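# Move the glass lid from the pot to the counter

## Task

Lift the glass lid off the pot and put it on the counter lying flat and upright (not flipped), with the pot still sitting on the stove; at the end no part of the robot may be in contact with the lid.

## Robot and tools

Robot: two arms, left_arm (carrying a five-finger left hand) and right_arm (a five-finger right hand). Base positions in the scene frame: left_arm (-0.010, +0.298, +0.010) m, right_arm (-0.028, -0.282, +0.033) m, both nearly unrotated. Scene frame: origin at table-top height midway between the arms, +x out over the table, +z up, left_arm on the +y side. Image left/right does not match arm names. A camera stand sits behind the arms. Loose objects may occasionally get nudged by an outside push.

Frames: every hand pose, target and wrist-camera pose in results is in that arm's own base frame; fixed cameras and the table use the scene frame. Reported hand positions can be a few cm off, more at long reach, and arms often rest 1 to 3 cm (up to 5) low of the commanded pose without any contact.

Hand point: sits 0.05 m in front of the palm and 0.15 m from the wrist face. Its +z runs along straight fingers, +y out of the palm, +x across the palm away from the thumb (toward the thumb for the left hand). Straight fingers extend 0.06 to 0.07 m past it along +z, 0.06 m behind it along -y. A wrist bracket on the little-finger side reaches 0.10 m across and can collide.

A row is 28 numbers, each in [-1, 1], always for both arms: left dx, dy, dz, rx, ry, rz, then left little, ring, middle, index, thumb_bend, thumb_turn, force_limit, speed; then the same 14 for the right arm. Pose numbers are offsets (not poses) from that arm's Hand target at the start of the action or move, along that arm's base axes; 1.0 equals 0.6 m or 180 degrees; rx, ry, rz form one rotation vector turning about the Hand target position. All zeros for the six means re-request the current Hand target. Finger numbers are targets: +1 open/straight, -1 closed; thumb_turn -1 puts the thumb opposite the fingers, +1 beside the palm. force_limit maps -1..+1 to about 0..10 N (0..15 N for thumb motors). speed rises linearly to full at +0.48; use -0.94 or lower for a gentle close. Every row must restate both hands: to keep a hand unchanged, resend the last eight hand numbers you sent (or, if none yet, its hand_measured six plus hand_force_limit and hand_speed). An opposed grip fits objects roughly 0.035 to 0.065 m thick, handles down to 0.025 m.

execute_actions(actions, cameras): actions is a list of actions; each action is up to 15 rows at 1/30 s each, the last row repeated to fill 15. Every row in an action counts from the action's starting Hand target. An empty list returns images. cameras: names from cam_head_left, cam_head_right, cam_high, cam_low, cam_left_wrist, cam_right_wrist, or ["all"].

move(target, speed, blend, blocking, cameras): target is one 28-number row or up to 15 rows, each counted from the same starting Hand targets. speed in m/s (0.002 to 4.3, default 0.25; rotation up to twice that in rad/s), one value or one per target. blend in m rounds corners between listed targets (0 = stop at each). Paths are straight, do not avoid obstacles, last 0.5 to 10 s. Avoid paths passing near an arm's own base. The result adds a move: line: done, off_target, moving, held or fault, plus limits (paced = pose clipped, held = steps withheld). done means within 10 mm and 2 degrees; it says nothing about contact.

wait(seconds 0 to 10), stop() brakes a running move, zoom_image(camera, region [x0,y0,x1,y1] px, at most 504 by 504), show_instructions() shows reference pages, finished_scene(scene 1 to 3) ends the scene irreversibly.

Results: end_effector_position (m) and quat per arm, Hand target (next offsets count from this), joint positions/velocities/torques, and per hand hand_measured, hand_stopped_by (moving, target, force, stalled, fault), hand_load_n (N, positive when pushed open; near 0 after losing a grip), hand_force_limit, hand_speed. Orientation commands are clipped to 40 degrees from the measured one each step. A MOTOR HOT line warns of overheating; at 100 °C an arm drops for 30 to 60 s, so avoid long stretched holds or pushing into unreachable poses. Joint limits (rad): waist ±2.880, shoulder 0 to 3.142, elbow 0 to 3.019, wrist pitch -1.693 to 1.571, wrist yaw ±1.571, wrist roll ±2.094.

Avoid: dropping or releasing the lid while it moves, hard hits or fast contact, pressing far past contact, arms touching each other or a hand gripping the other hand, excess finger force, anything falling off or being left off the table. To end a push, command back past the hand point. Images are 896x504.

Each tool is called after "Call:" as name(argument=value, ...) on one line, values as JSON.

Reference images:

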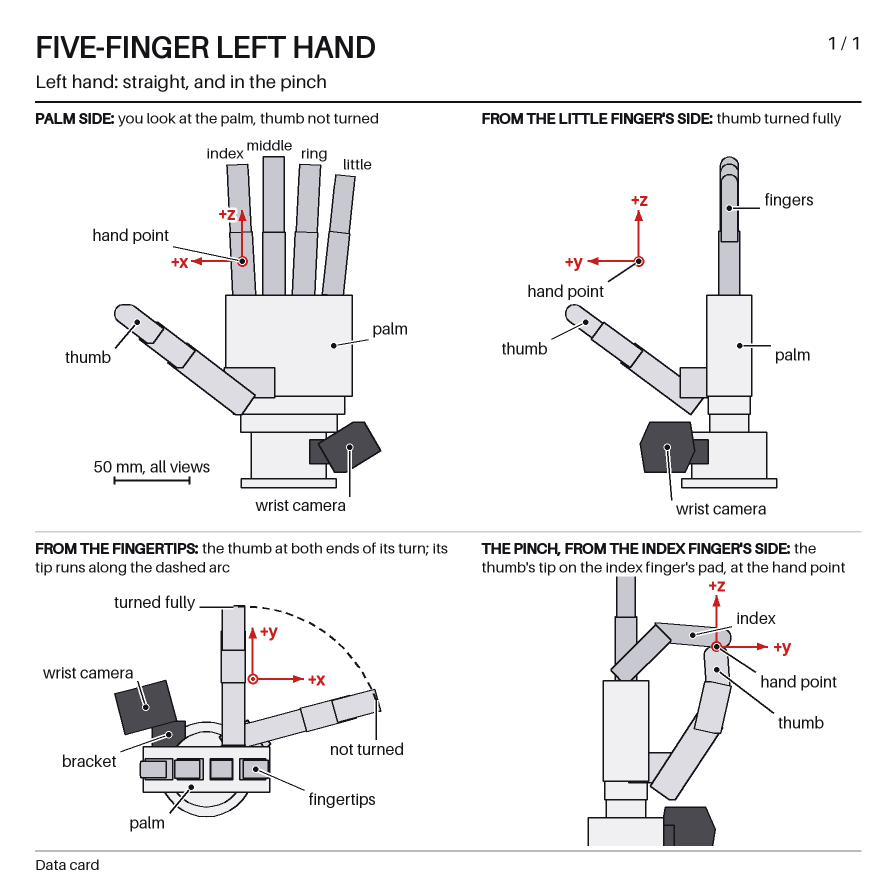

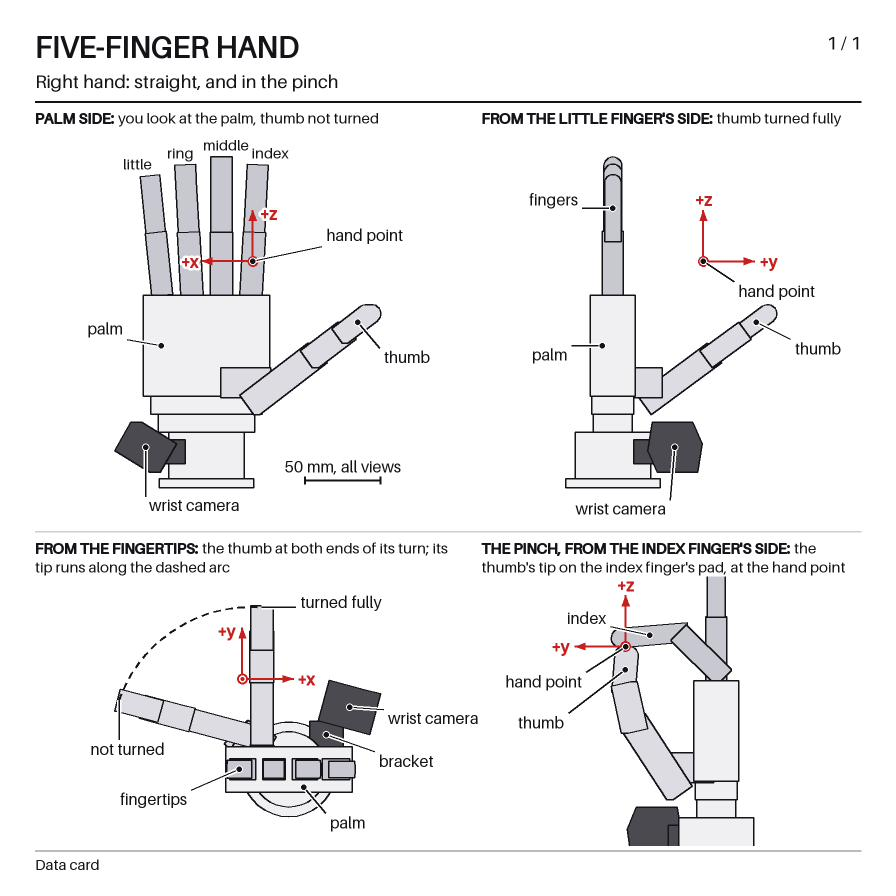

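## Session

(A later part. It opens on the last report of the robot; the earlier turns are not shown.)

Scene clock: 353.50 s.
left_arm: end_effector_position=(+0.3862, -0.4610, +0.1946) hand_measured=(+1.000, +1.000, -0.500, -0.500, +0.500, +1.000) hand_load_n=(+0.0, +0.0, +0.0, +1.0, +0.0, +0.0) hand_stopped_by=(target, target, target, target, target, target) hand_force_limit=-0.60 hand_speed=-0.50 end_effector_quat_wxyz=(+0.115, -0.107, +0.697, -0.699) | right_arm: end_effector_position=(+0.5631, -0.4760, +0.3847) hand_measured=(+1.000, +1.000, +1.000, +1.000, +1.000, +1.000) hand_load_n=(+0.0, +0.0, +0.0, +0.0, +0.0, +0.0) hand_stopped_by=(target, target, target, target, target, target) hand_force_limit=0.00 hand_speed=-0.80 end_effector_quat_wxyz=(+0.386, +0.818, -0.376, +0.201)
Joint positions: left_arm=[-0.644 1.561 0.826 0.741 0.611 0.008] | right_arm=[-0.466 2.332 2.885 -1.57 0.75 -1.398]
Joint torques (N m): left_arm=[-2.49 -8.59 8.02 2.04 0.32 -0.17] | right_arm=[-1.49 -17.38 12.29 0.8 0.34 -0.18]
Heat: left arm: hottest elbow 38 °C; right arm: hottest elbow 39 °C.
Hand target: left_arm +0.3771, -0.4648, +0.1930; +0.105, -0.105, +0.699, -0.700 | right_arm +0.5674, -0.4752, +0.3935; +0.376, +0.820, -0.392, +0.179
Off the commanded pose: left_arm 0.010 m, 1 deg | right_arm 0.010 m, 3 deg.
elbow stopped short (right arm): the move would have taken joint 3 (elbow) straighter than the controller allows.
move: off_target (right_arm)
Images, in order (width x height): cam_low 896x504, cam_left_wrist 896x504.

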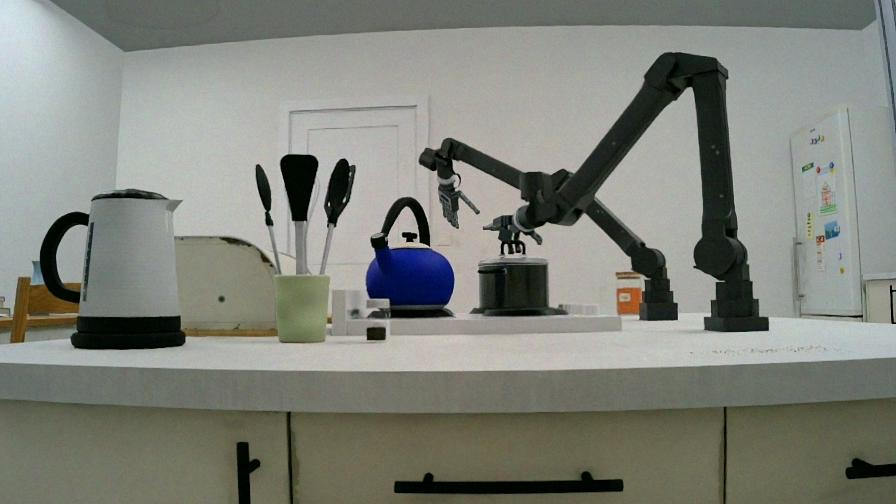

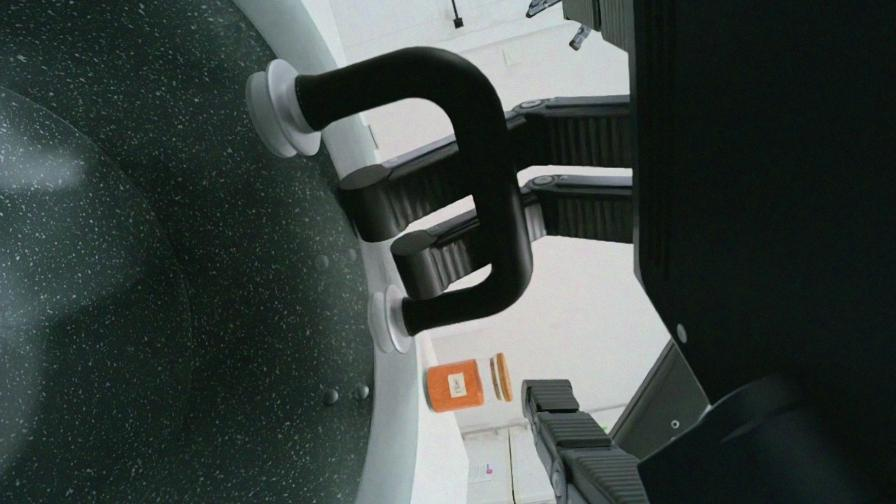

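Call:
move(target=[0.0025,0.0145,-0.0035,0.105,0.036,0.0105,1,1,-0.5,-0.5,0.5,1,-0.6,-0.5,0,0,0,0,0,0,1,1,1,1,1,1,0,-0.8], speed=0.08, cameras=["cam_left_wrist","cam_low"])

Call:
zoom_image(camera="cam_low", region=[475, 195, 565, 265])

Scene clock: 372.63 s.
left_arm: end_effector_position=(+0.3804, -0.4509, +0.1880) hand_measured=(+1.000, +1.000, -0.500, -0.500, +0.500, +1.000) hand_load_n=(+0.0, +0.0, +0.5, +0.0, +0.0, -0.5) hand_stopped_by=(target, target, target, target, target, target) hand_force_limit=-0.60 hand_speed=-0.50 end_effector_quat_wxyz=(+0.093, -0.144, +0.803, -0.571) | right_arm: end_effector_position=(+0.5631, -0.4760, +0.3847) hand_measured=(+1.000, +1.000, +1.000, +1.000, +1.000, +1.000) hand_load_n=(+0.0, +0.0, +0.0, +0.0, +0.0, +0.0) hand_stopped_by=(target, target, target, target, target, target) hand_force_limit=0.00 hand_speed=-0.80 end_effector_quat_wxyz=(+0.386, +0.818, -0.376, +0.201)
Joint positions: left_arm=[-0.676 1.467 0.984 0.09 0.522 0.188] | right_arm=[-0.466 2.332 2.885 -1.57 0.75 -1.398]
Joint torques (N m): left_arm=[-2.26 -9.17 10.92 0.73 0.11 0.06] | right_arm=[-1.44 -17.26 12.33 0.8 0.33 -0.2]
Heat: left arm: hottest elbow 38 °C; right arm: hottest elbow 39 °C.
Hand target: left_arm +0.3786, -0.4559, +0.1910; +0.093, -0.137, +0.807, -0.567 | right_arm +0.5674, -0.4752, +0.3935; +0.376, +0.820, -0.392, +0.179
Off the commanded pose: left_arm 0.006 m, 1 deg | right_arm 0.010 m, 3 deg.
elbow stopped short (right arm): the move would have taken joint 3 (elbow) straighter than the controller allows.
move: off_target (right_arm)
Images, in order (width x height): cam_low 896x504, cam_left_wrist 896x504.

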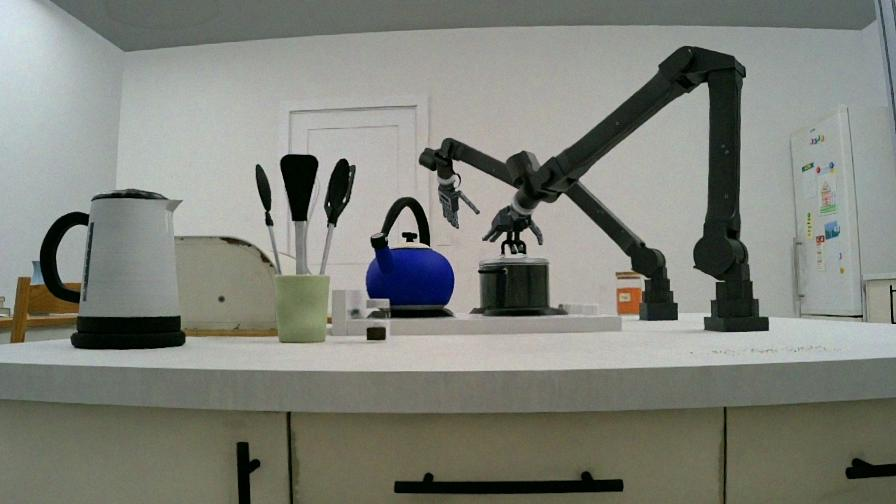

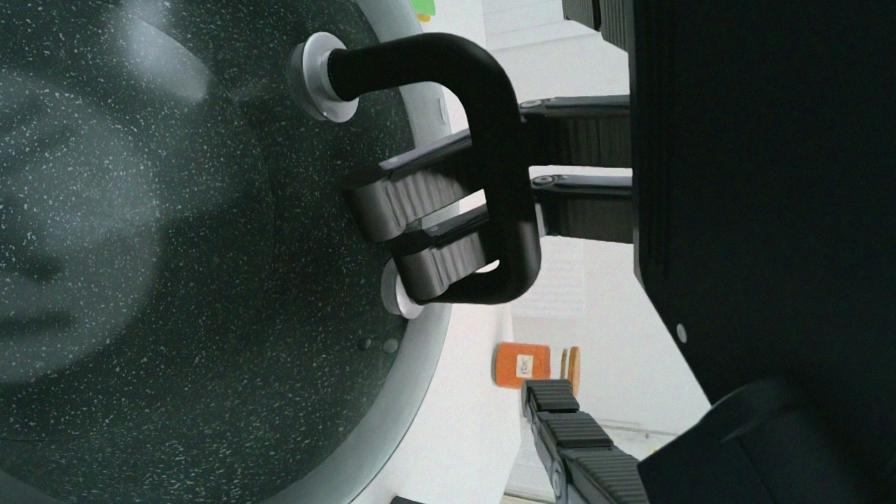

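Scaled by 5.600 from the camera's 896x504 image, which has a finer 1280x720 frame.

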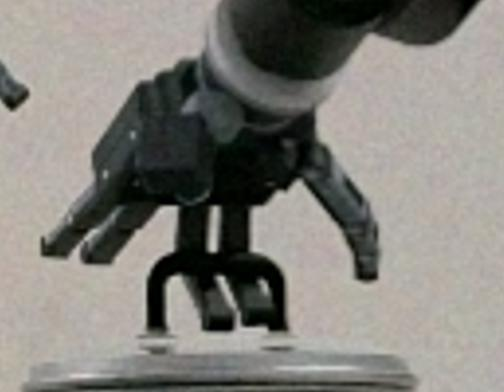

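Call:
move(target=[0.013,0.0045,0.0,0,0,0.012,1,1,-0.5,-0.5,0.5,1,-0.6,-0.5,0,0,0,0,0,0,1,1,1,1,1,1,0,-0.8], speed=0.08, cameras=["cam_left_wrist","cam_low"])

Call:
zoom_image(camera="cam_low", region=[475, 195, 565, 265])

Scene clock: 384.40 s.
left_arm: end_effector_position=(+0.3827, -0.4510, +0.1882) hand_measured=(+1.000, +1.000, -0.500, -0.500, +0.500, +1.000) hand_load_n=(+0.0, +0.0, -1.5, +0.0, +0.0, +0.0) hand_stopped_by=(target, target, target, target, target, target) hand_force_limit=-0.60 hand_speed=-0.50 end_effector_quat_wxyz=(+0.100, -0.150, +0.803, -0.568) | right_arm: end_effector_position=(+0.5631, -0.4760, +0.3847) hand_measured=(+1.000, +1.000, +1.000, +1.000, +1.000, +1.000) hand_load_n=(+0.0, +0.0, +0.0, +0.0, +0.0, +0.0) hand_stopped_by=(target, target, target, target, target, target) hand_force_limit=0.00 hand_speed=-0.80 end_effector_quat_wxyz=(+0.386, +0.818, -0.376, +0.201)
Joint positions: left_arm=[-0.679 1.465 0.985 0.09 0.499 0.183] | right_arm=[-0.466 2.332 2.885 -1.57 0.75 -1.398]
Joint torques (N m): left_arm=[-1.55 -8.18 11.19 1.03 -0.25 -0.04] | right_arm=[-1.61 -17.38 12.29 0.8 0.33 -0.19]
Heat: left arm: hottest elbow 39 °C; right arm: hottest elbow 39 °C.
Hand target: left_arm +0.3866, -0.4533, +0.1911; +0.104, -0.152, +0.804, -0.565 | right_arm +0.5674, -0.4752, +0.3935; +0.376, +0.820, -0.392, +0.179
Off the commanded pose: left_arm 0.005 m, 1 deg | right_arm 0.010 m, 3 deg.
elbow stopped short (right arm): the move would have taken joint 3 (elbow) straighter than the controller allows.
move: off_target (right_arm)
Images, in order (width x height): cam_low 896x504, cam_left_wrist 896x504.

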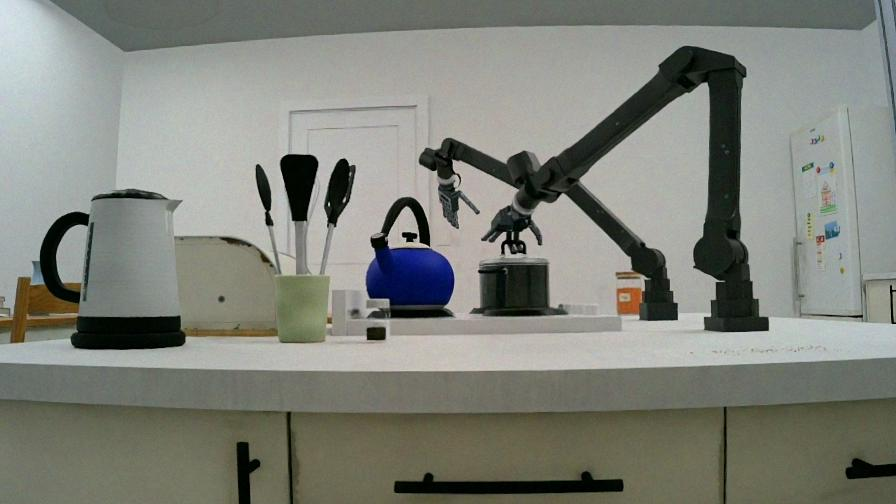

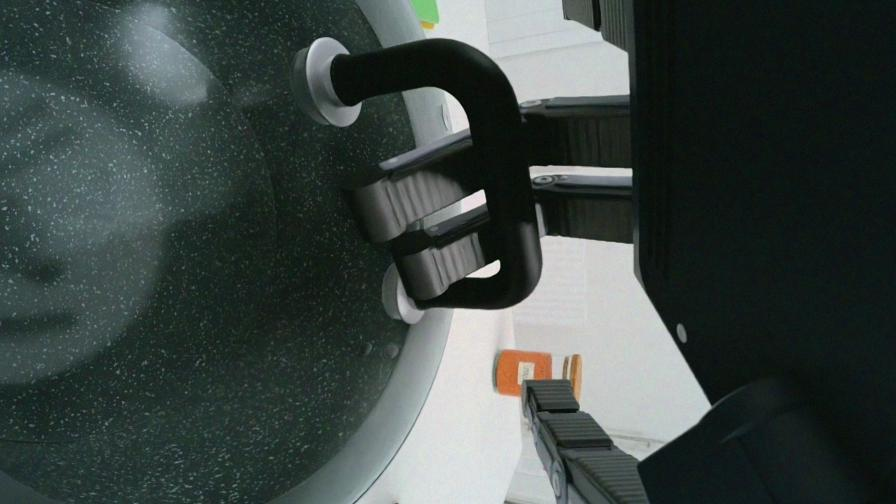

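Scaled by 5.600 from the camera's 896x504 image, which has a finer 1280x720 frame.

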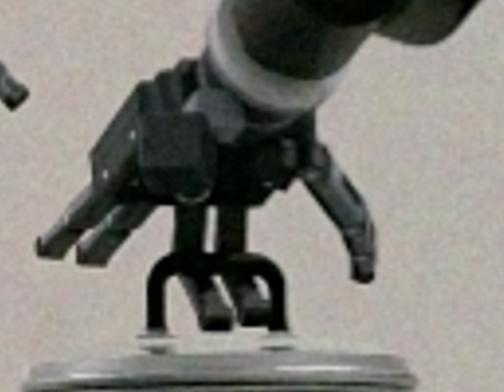

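Call:
move(target=[0.017,0.006,0.0,0,0,0.012,1,1,-0.5,-0.5,0.5,1,-0.6,-0.5,0,0,0,0,0,0,1,1,1,1,1,1,0,-0.8], speed=0.1, cameras=["cam_left_wrist","cam_low"])

Call:
zoom_image(camera="cam_low", region=[475, 195, 565, 265])

Scene clock: 392.57 s.
left_arm: end_effector_position=(+0.3873, -0.4496, +0.1879) hand_measured=(+1.000, +1.000, -0.500, -0.500, +0.500, +1.000) hand_load_n=(+0.0, +0.0, -1.0, +0.0, +0.0, +0.0) hand_stopped_by=(target, target, target, target, target, target) hand_force_limit=-0.60 hand_speed=-0.50 end_effector_quat_wxyz=(+0.108, -0.161, +0.802, -0.565) | right_arm: end_effector_position=(+0.5631, -0.4760, +0.3847) hand_measured=(+1.000, +1.000, +1.000, +1.000, +1.000, +1.000) hand_load_n=(+0.0, +0.0, +0.0, +0.0, +0.0, +0.0) hand_stopped_by=(target, target, target, target, target, target) hand_force_limit=0.00 hand_speed=-0.80 end_effector_quat_wxyz=(+0.386, +0.818, -0.376, +0.201)
Joint positions: left_arm=[-0.679 1.464 0.985 0.09 0.472 0.175] | right_arm=[-0.466 2.332 2.885 -1.57 0.75 -1.398]
Joint torques (N m): left_arm=[-0.67 -8.23 11.33 1.36 -0.15 -0.06] | right_arm=[-1.67 -17.2 12.34 0.83 0.33 -0.19]
Heat: left arm: hottest elbow 39 °C; right arm: hottest elbow 39 °C.
Hand target: left_arm +0.3967, -0.4497, +0.1910; +0.114, -0.167, +0.801, -0.563 | right_arm +0.5674, -0.4752, +0.3935; +0.376, +0.820, -0.392, +0.179
Off the commanded pose: left_arm 0.010 m, 1 deg | right_arm 0.010 m, 3 deg.
elbow stopped short (right arm): the move would have taken joint 3 (elbow) straighter than the controller allows.
move: off_target (right_arm)
Images, in order (width x height): cam_low 896x504, cam_left_wrist 896x504.

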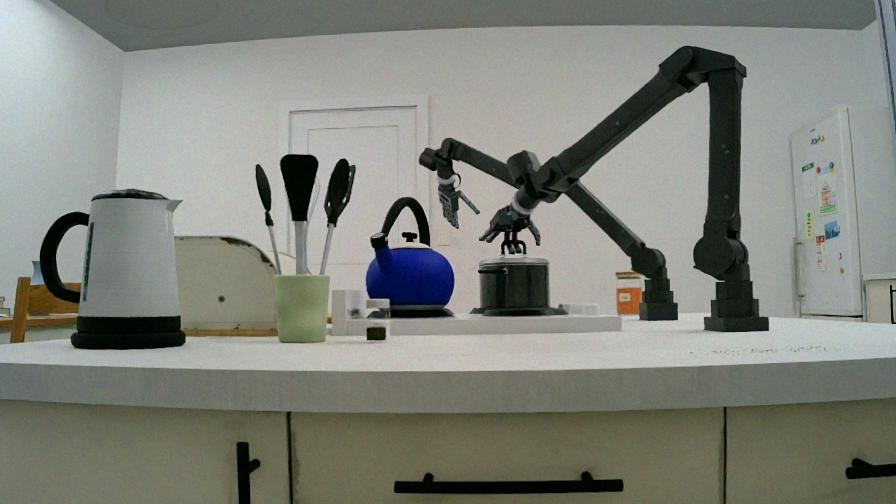

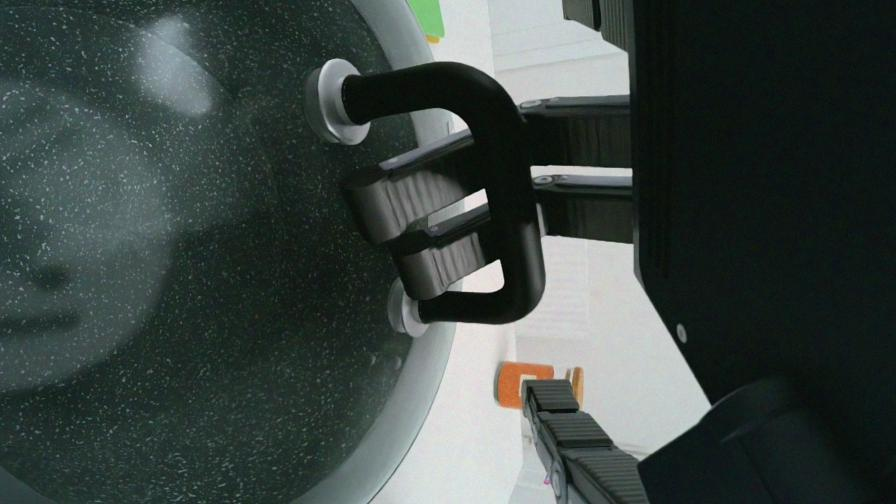

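Scaled by 5.600 from the camera's 896x504 image, which has a finer 1280x720 frame.

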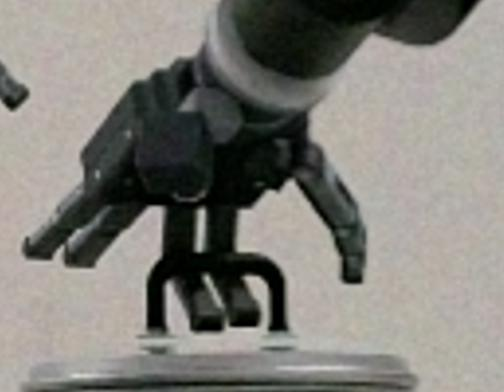

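Call:
move(target=[[0,0,-0.009,0,0,0,1,1,-0.5,-0.5,0.5,1,-0.6,-0.5,0,0,0,0,0,0,1,1,1,1,1,1,0,-0.8],[0,0,-0.009,0,0,0,1,1,-0.75,-0.75,0.5,1,0,-0.7,0,0,0,0,0,0,1,1,1,1,1,1,0,-0.8],[0,0,-0.009,0,0,0,1,1,-1,-1,0.5,1,0.1,-0.7,0,0,0,0,0,0,1,1,1,1,1,1,0,-0.8]], speed=0.06, cameras=["cam_left_wrist","cam_low"])

Call:
zoom_image(camera="cam_low", region=[475, 195, 565, 265])

Scene clock: 404.10 s.
left_arm: end_effector_position=(+0.3897, -0.4488, +0.1861) hand_measured=(+1.000, +1.000, -1.000, -1.000, +0.500, +1.000) hand_load_n=(+0.0, +0.0, +0.5, +1.0, +0.0, +0.0) hand_stopped_by=(target, target, target, target, target, target) hand_force_limit=0.10 hand_speed=-0.70 end_effector_quat_wxyz=(+0.112, -0.165, +0.802, -0.563) | right_arm: end_effector_position=(+0.5631, -0.4760, +0.3847) hand_measured=(+1.000, +1.000, +1.000, +1.000, +1.000, +1.000) hand_load_n=(+0.0, +0.0, +0.0, +0.0, +0.0, +0.0) hand_stopped_by=(target, target, target, target, target, target) hand_force_limit=0.00 hand_speed=-0.80 end_effector_quat_wxyz=(+0.386, +0.818, -0.376, +0.201)
Joint positions: left_arm=[-0.679 1.467 0.985 0.09 0.459 0.175] | right_arm=[-0.466 2.332 2.885 -1.57 0.75 -1.398]
Joint torques (N m): left_arm=[-0.91 -8.7 10.61 2.03 0.32 -0.03] | right_arm=[-1.44 -17.26 12.33 0.79 0.34 -0.17]
Heat: left arm: hottest elbow 39 °C; right arm: hottest shoulder 39 °C.
Hand target: left_arm +0.3967, -0.4497, +0.1857; +0.114, -0.167, +0.801, -0.563 | right_arm +0.5674, -0.4752, +0.3935; +0.376, +0.820, -0.392, +0.179
Off the commanded pose: left_arm 0.007 m, 0 deg | right_arm 0.010 m, 3 deg.
elbow stopped short (right arm): the move would have taken joint 3 (elbow) straighter than the controller allows.
move: off_target (right_arm)
Images, in order (width x height): cam_low 896x504, cam_left_wrist 896x504.

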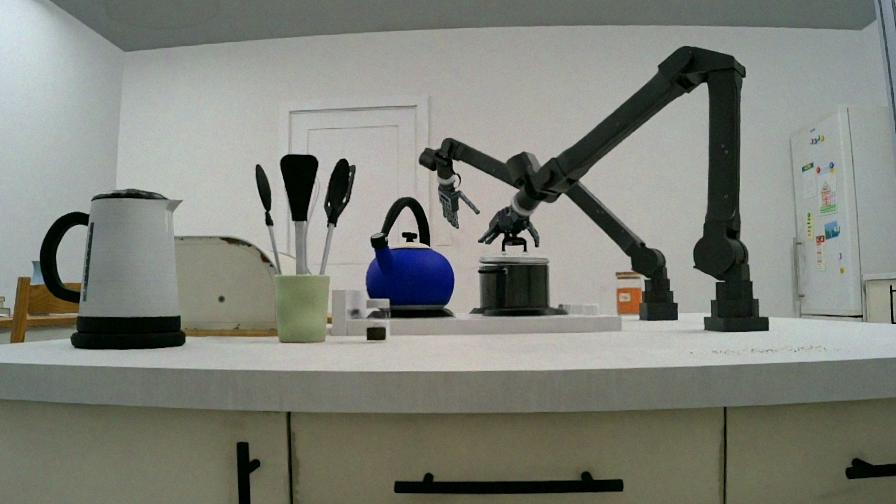

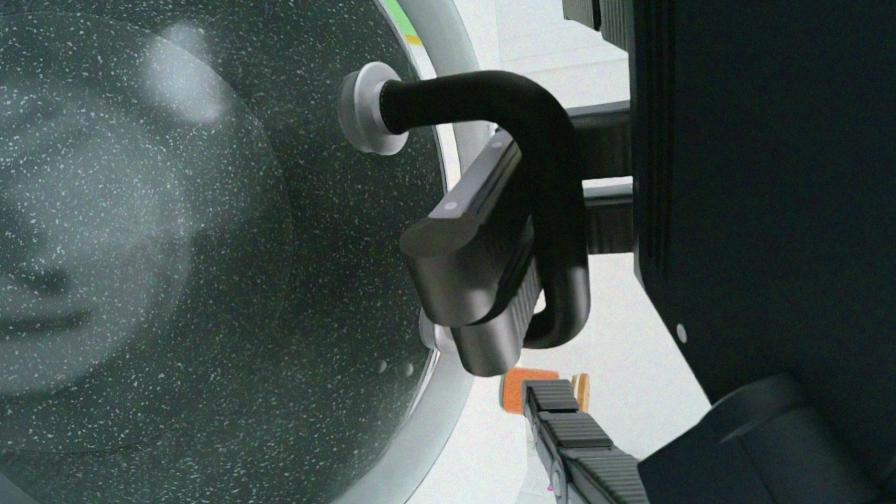

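Scaled by 5.600 from the camera's 896x504 image, which has a finer 1280x720 frame.

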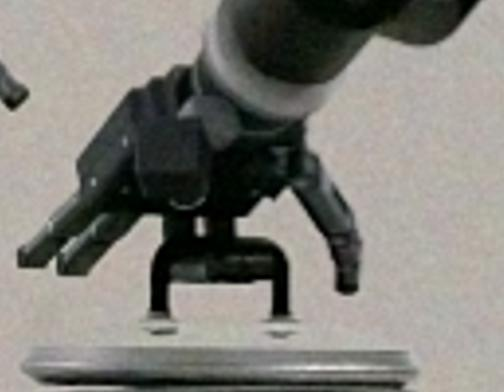

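Call:
move(target=[0,0,0.08,0,0,0,1,1,-1,-1,0.5,1,0.1,-0.7,0,0,0,0,0,0,1,1,1,1,1,1,0,-0.8], speed=0.06, cameras=["cam_left_wrist","cam_low"])

Call:
zoom_image(camera="cam_low", region=[440, 150, 580, 290])

Scene clock: 416.97 s.
left_arm: end_effector_position=(+0.3802, -0.4409, +0.1827) hand_measured=(+1.000, +1.000, -1.000, -1.000, +0.500, +1.000) hand_load_n=(+0.0, +0.0, +0.5, +1.0, +0.0, +0.0) hand_stopped_by=(target, target, target, target, target, target) hand_force_limit=0.10 hand_speed=-0.70 end_effector_quat_wxyz=(+0.090, -0.181, +0.821, -0.533) | right_arm: end_effector_position=(+0.5631, -0.4760, +0.3847) hand_measured=(+1.000, +1.000, +1.000, +1.000, +1.000, +1.000) hand_load_n=(+0.0, +0.0, +0.0, +0.0, +0.0, +0.0) hand_stopped_by=(target, target, target, target, target, target) hand_force_limit=0.00 hand_speed=-0.80 end_effector_quat_wxyz=(+0.386, +0.818, -0.376, +0.201)
Joint positions: left_arm=[-0.679 1.454 1.012 -0.039 0.459 0.176] | right_arm=[-0.466 2.332 2.885 -1.57 0.75 -1.398]
Joint torques (N m): left_arm=[0.09 -11.69 14.61 2.11 0.43 -0.09] | right_arm=[-1.73 -17.26 12.34 0.77 0.34 -0.19]
Heat: left arm: hottest elbow 39 °C; right arm: hottest shoulder 39 °C.
Hand target: left_arm +0.3967, -0.4497, +0.2339; +0.114, -0.167, +0.801, -0.563 | right_arm +0.5674, -0.4752, +0.3935; +0.376, +0.820, -0.392, +0.179
Off the commanded pose: left_arm 0.054 m, 5 deg | right_arm 0.010 m, 3 deg.
elbow stopped short (right arm): the move would have taken joint 3 (elbow) straighter than the controller allows.
move: off_target (left_arm, right_arm)
Images, in order (width x height): cam_low 896x504, cam_left_wrist 896x504.

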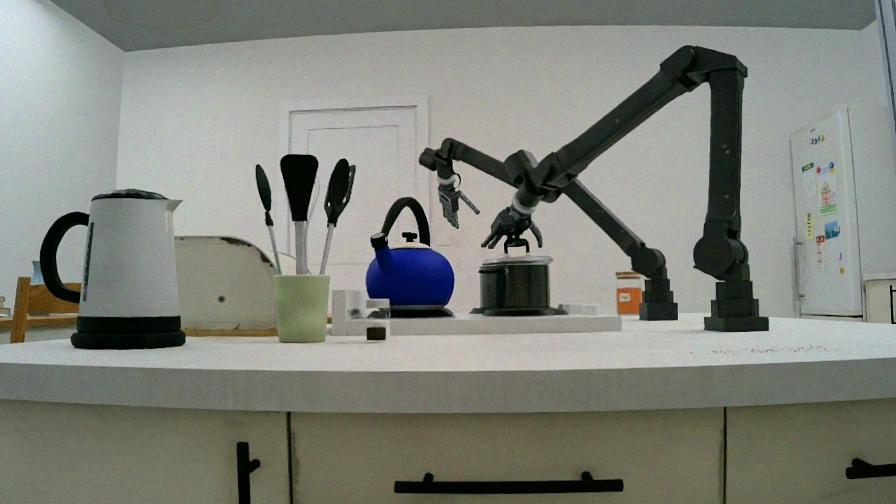

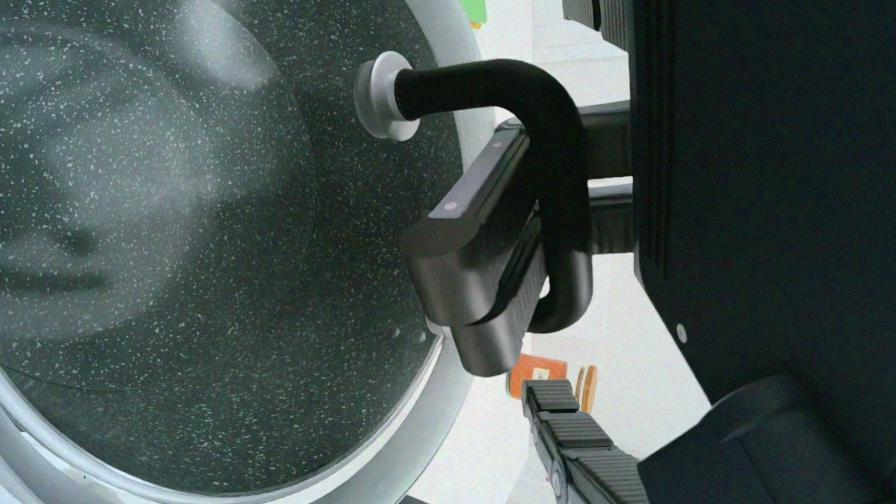

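Scaled by 3.600 from the camera's 896x504 image, which has a finer 1280x720 frame.

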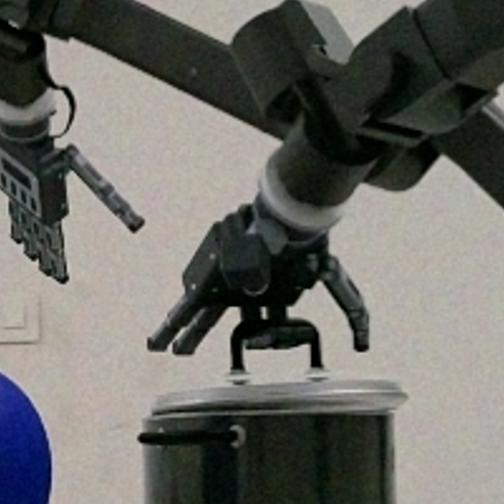

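Call:
move(target=[0.0,0,0.06,0,0,0,1,1,-1,-1,0.5,1,0.1,-0.7,0,0,0,0,0,0,1,1,1,1,1,1,0,-0.8], speed=0.05, cameras=["cam_left_wrist","cam_low"])

Call:
zoom_image(camera="cam_low", region=[440, 150, 580, 290])

Scene clock: 439.70 s.
left_arm: end_effector_position=(+0.3771, -0.4383, +0.2086) hand_measured=(+1.000, +1.000, -1.000, -1.000, +0.500, +1.000) hand_load_n=(+0.0, +0.0, +0.0, +1.0, +0.0, +0.0) hand_stopped_by=(target, target, target, target, target, target) hand_force_limit=0.10 hand_speed=-0.70 end_effector_quat_wxyz=(+0.084, -0.185, +0.826, -0.526) | right_arm: end_effector_position=(+0.5631, -0.4760, +0.3847) hand_measured=(+1.000, +1.000, +1.000, +1.000, +1.000, +1.000) hand_load_n=(+0.0, +0.0, +0.0, +0.0, +0.0, +0.0) hand_stopped_by=(target, target, target, target, target, target) hand_force_limit=0.00 hand_speed=-0.80 end_effector_quat_wxyz=(+0.386, +0.818, -0.376, +0.201)
Joint positions: left_arm=[-0.679 1.421 1.062 -0.144 0.459 0.177] | right_arm=[-0.466 2.332 2.885 -1.57 0.75 -1.398]
Joint torques (N m): left_arm=[-1.2 -11.28 16.2 2.32 0.43 -0.1] | right_arm=[-1.55 -17.32 12.31 0.8 0.33 -0.18]
Heat: left arm: hottest elbow 45 °C; right arm: hottest shoulder 39 °C.
Hand target: left_arm +0.3967, -0.4497, +0.2698; +0.114, -0.167, +0.801, -0.563 | right_arm +0.5674, -0.4752, +0.3935; +0.376, +0.820, -0.392, +0.179
Off the commanded pose: left_arm 0.065 m, 6 deg | right_arm 0.010 m, 3 deg.
elbow stopped short (right arm): the move would have taken joint 3 (elbow) straighter than the controller allows.
move: off_target (left_arm, right_arm)
Images, in order (width x height): cam_low 896x504, cam_left_wrist 896x504.

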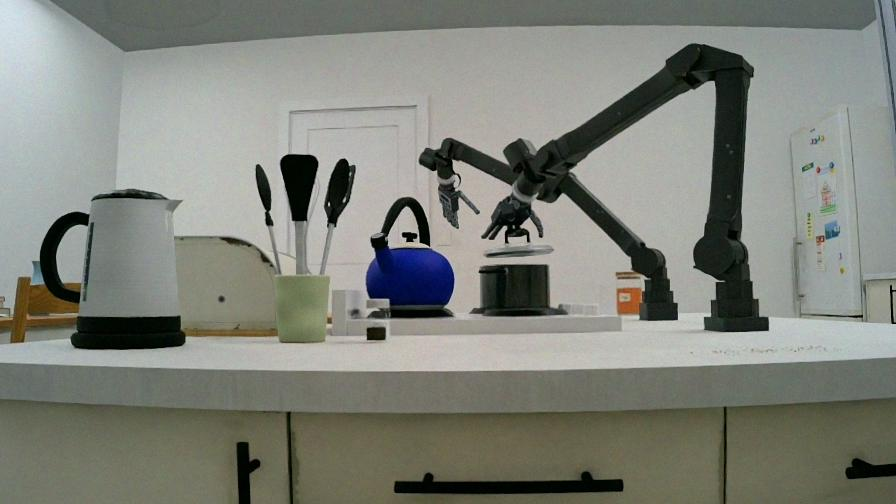

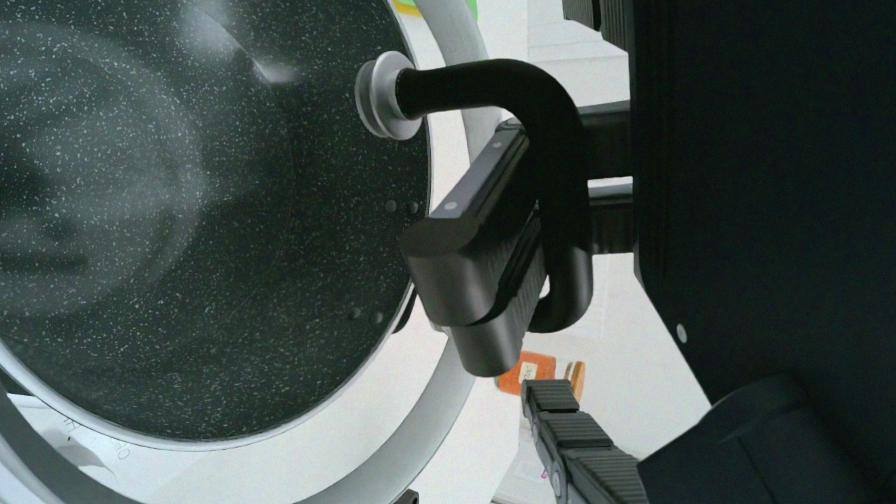

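Scaled by 3.600 from the camera's 896x504 image, which has a finer 1280x720 frame.

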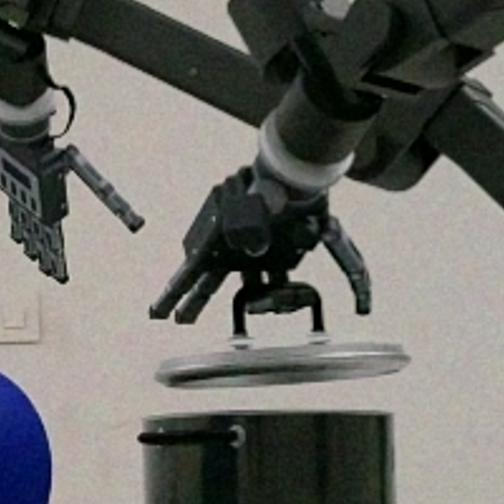

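Call:
move(target=[0.0,0,0.13,0.05,0.0195,0,1,1,-1,-1,0.5,1,0.1,-0.7,0,0,0,0,0,0,1,1,1,1,1,1,0,-0.8], speed=0.06, cameras=["cam_left_wrist","cam_low"])

Call:
zoom_image(camera="cam_low", region=[440, 150, 580, 290])

Scene clock: 464.53 s.
left_arm: end_effector_position=(+0.3885, -0.4322, +0.3065) hand_measured=(+1.000, +1.000, -1.000, -1.000, +0.500, +1.000) hand_load_n=(+0.0, +0.0, +0.5, +1.0, +0.0, -0.5) hand_stopped_by=(target, target, target, target, target, target) hand_force_limit=0.10 hand_speed=-0.70 end_effector_quat_wxyz=(+0.084, -0.195, +0.859, -0.466) | right_arm: end_effector_position=(+0.5631, -0.4760, +0.3847) hand_measured=(+1.000, +1.000, +1.000, +1.000, +1.000, +1.000) hand_load_n=(+0.0, +0.0, +0.0, +0.0, +0.0, +0.0) hand_stopped_by=(target, target, target, target, target, target) hand_force_limit=0.00 hand_speed=-0.80 end_effector_quat_wxyz=(+0.386, +0.818, -0.376, +0.201)
Joint positions: left_arm=[-0.682 1.425 1.404 -0.622 0.401 0.24] | right_arm=[-0.466 2.332 2.885 -1.57 0.75 -1.398]
Joint torques (N m): left_arm=[-2.67 -9.29 16.96 1.92 0.39 0.01] | right_arm=[-1.44 -17.2 12.31 0.84 0.34 -0.19]
Heat: left arm: hottest elbow 50 °C; right arm: hottest shoulder 39 °C.
Hand target: left_arm +0.3967, -0.4497, +0.3476; +0.102, -0.175, +0.846, -0.493 | right_arm +0.5674, -0.4752, +0.3935; +0.376, +0.820, -0.392, +0.179
Off the commanded pose: left_arm 0.046 m, 5 deg | right_arm 0.010 m, 3 deg.
elbow stopped short (right arm): the move would have taken joint 3 (elbow) straighter than the controller allows.
move: off_target (left_arm, right_arm)
Images, in order (width x height): cam_low 896x504, cam_left_wrist 896x504.

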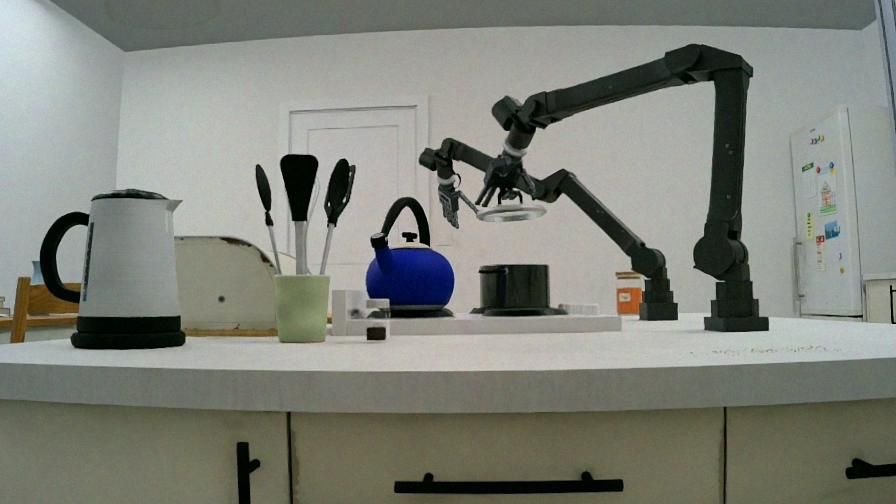

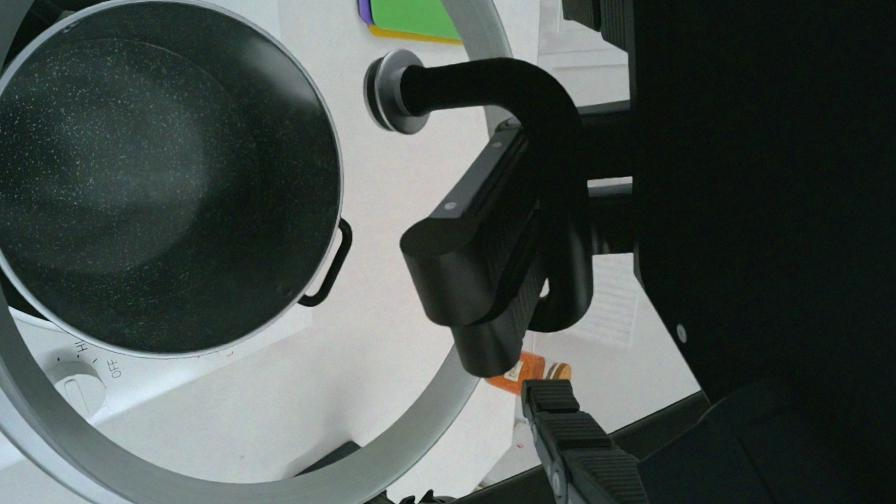

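Scaled by 3.600 from the camera's 896x504 image, which has a finer 1280x720 frame.

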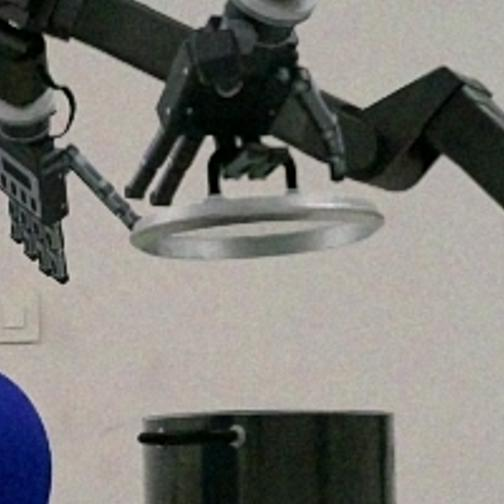

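Call:
move(target=[[0.03,0.45,0.0,0,0,0.18,1,1,-1,-1,0.5,1,0.1,-0.7,0,0,0,0,0,0,1,1,1,1,1,1,0,-0.8],[0.05,0.942,-0.02,0,0,0.367,1,1,-1,-1,0.5,1,0.1,-0.7,0,0,0,0,0,0,1,1,1,1,1,1,0,-0.8]], speed=0.12, blend=[0.05,0], cameras=["cam_left_wrist","cam_low","cam_high"])

Scene clock: 477.93 s.
left_arm: end_effector_position=(+0.4153, +0.1064, +0.3084) hand_measured=(+1.000, +1.000, -1.000, -1.000, +0.500, +1.000) hand_load_n=(+0.0, -0.5, +0.5, +1.0, +0.0, -0.5) hand_stopped_by=(target, target, target, target, target, target) hand_force_limit=0.10 hand_speed=-0.70 end_effector_quat_wxyz=(-0.325, +0.624, -0.621, +0.346) | right_arm: end_effector_position=(+0.5631, -0.4760, +0.3847) hand_measured=(+1.000, +1.000, +1.000, +1.000, +1.000, +1.000) hand_load_n=(+0.0, +0.0, +0.0, +0.0, +0.0, +0.0) hand_stopped_by=(target, target, target, target, target, target) hand_force_limit=0.00 hand_speed=-0.80 end_effector_quat_wxyz=(+0.386, +0.818, -0.376, +0.201)
Joint positions: left_arm=[0.465 1.014 1.068 -0.695 0.408 0.253] | right_arm=[-0.466 2.332 2.885 -1.57 0.75 -1.398]
Joint torques (N m): left_arm=[-0.62 -4.54 13.61 3.18 0.74 -0.07] | right_arm=[-1.55 -17.26 12.27 0.81 0.33 -0.19]
Heat: left arm: hottest elbow 51 °C; right arm: hottest shoulder 39 °C.
Hand target: left_arm +0.4266, +0.1154, +0.3357; -0.354, +0.608, -0.614, +0.357 | right_arm +0.5674, -0.4752, +0.3935; +0.376, +0.820, -0.392, +0.179
Off the commanded pose: left_arm 0.031 m, 4 deg | right_arm 0.010 m, 3 deg.
elbow stopped short (right arm): the move would have taken joint 3 (elbow) straighter than the controller allows.
move: off_target (left_arm, right_arm)
Images, in order (width x height): cam_high 896x504, cam_low 896x504, cam_left_wrist 896x504.

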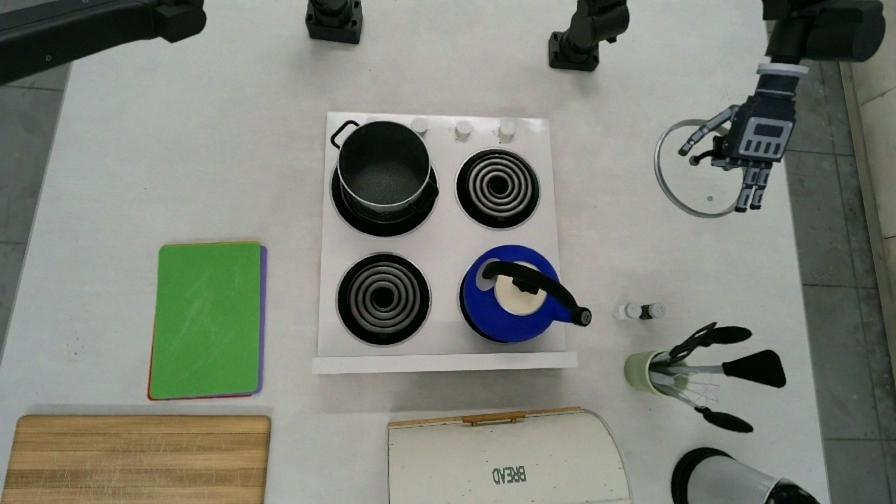

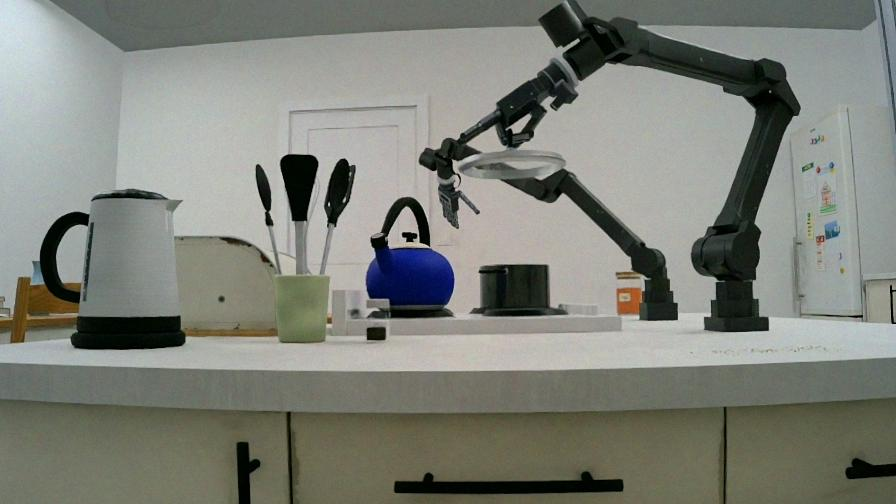

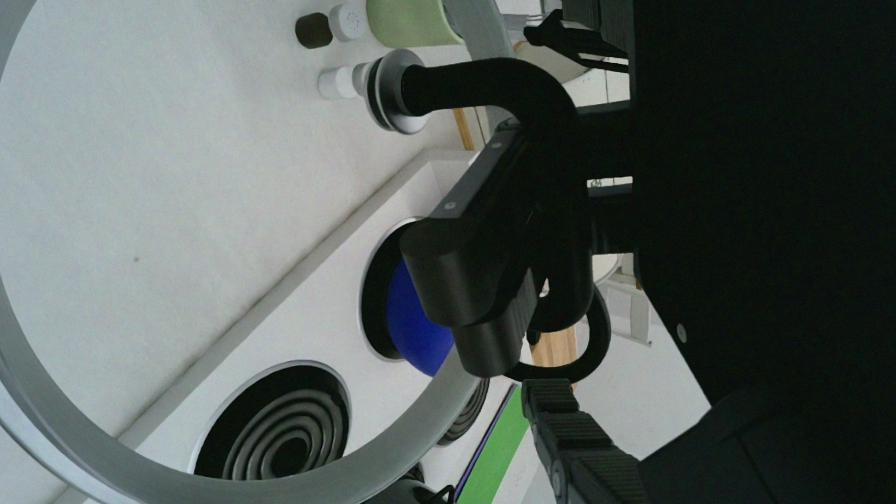

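Call:
move(target=[0.0,0,-0.345,0,0,0,1,1,-1,-1,0.5,1,0.1,-0.7,0,0,0,0,0,0,1,1,1,1,1,1,0,-0.8], speed=0.12, cameras=["cam_left_wrist","cam_low"])

Call:
zoom_image(camera="cam_low", region=[420, 200, 640, 360])

Scene clock: 488.00 s.
left_arm: end_effector_position=(+0.4158, +0.1067, +0.1149) hand_measured=(+1.000, +1.000, -1.000, -1.000, +0.500, +1.000) hand_load_n=(+0.0, +0.0, +1.0, +0.5, +0.0, +0.0) hand_stopped_by=(target, target, target, target, target, target) hand_force_limit=0.10 hand_speed=-0.70 end_effector_quat_wxyz=(-0.334, +0.619, -0.620, +0.349) | right_arm: end_effector_position=(+0.5631, -0.4760, +0.3847) hand_measured=(+1.000, +1.000, +1.000, +1.000, +1.000, +1.000) hand_load_n=(+0.0, +0.0, +0.0, +0.0, +0.0, +0.0) hand_stopped_by=(target, target, target, target, target, target) hand_force_limit=0.00 hand_speed=-0.80 end_effector_quat_wxyz=(+0.386, +0.818, -0.376, +0.201)
Joint positions: left_arm=[0.465 1.143 0.619 -0.096 0.408 0.254] | right_arm=[-0.466 2.332 2.885 -1.57 0.75 -1.398]
Joint torques (N m): left_arm=[-0.91 -5.07 10.7 3.38 0.75 -0.02] | right_arm=[-1.61 -17.38 12.33 0.75 0.34 -0.19]
Heat: left arm: hottest elbow 49 °C; right arm: hottest shoulder 39 °C.
Hand target: left_arm +0.4266, +0.1154, +0.1287; -0.354, +0.608, -0.614, +0.357 | right_arm +0.5674, -0.4752, +0.3935; +0.376, +0.820, -0.392, +0.179
Off the commanded pose: left_arm 0.020 m, 3 deg | right_arm 0.010 m, 3 deg.
elbow stopped short (right arm): the move would have taken joint 3 (elbow) straighter than the controller allows.
move: off_target (left_arm, right_arm)
Images, in order (width x height): cam_low 896x504, cam_left_wrist 896x504.

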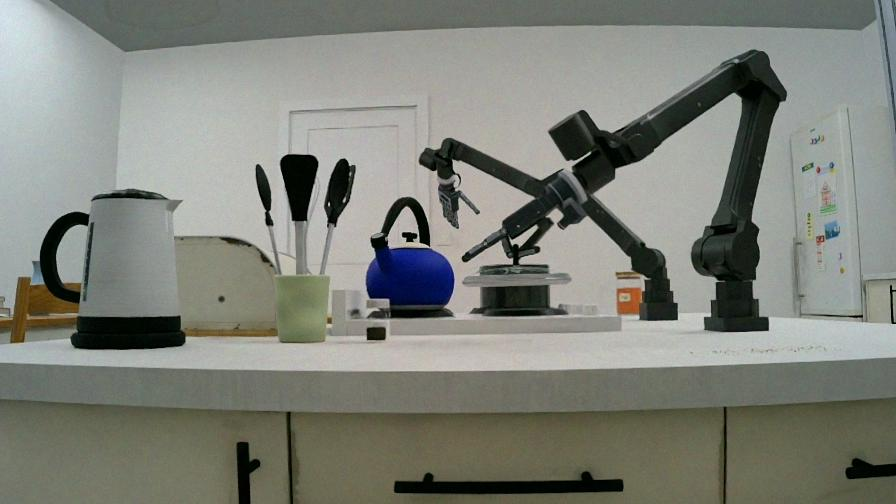

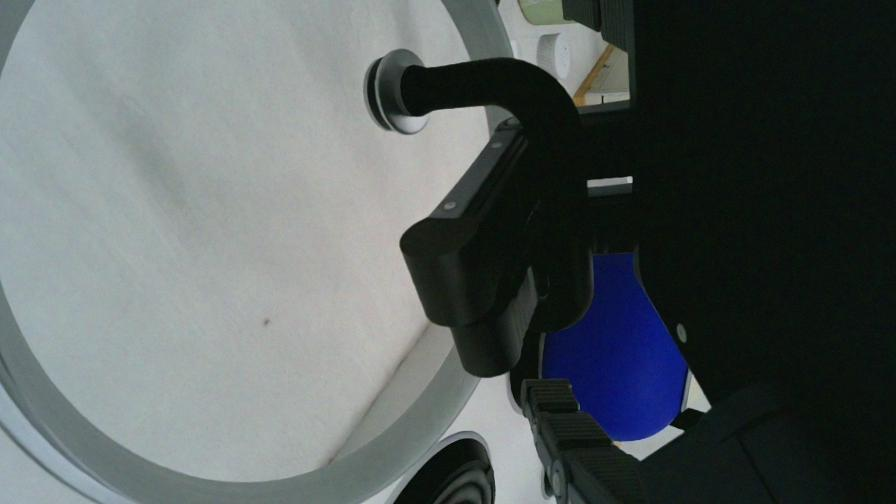

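Scaled by 2.291 from the camera's 896x504 image, which has a finer 1280x720 frame.

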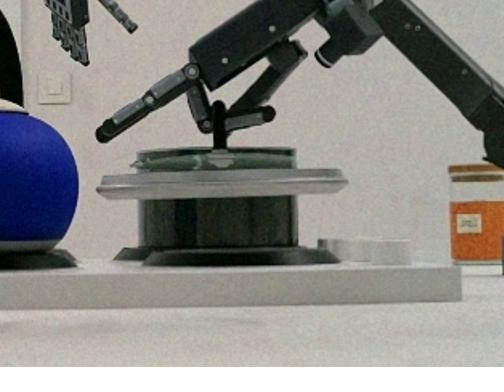

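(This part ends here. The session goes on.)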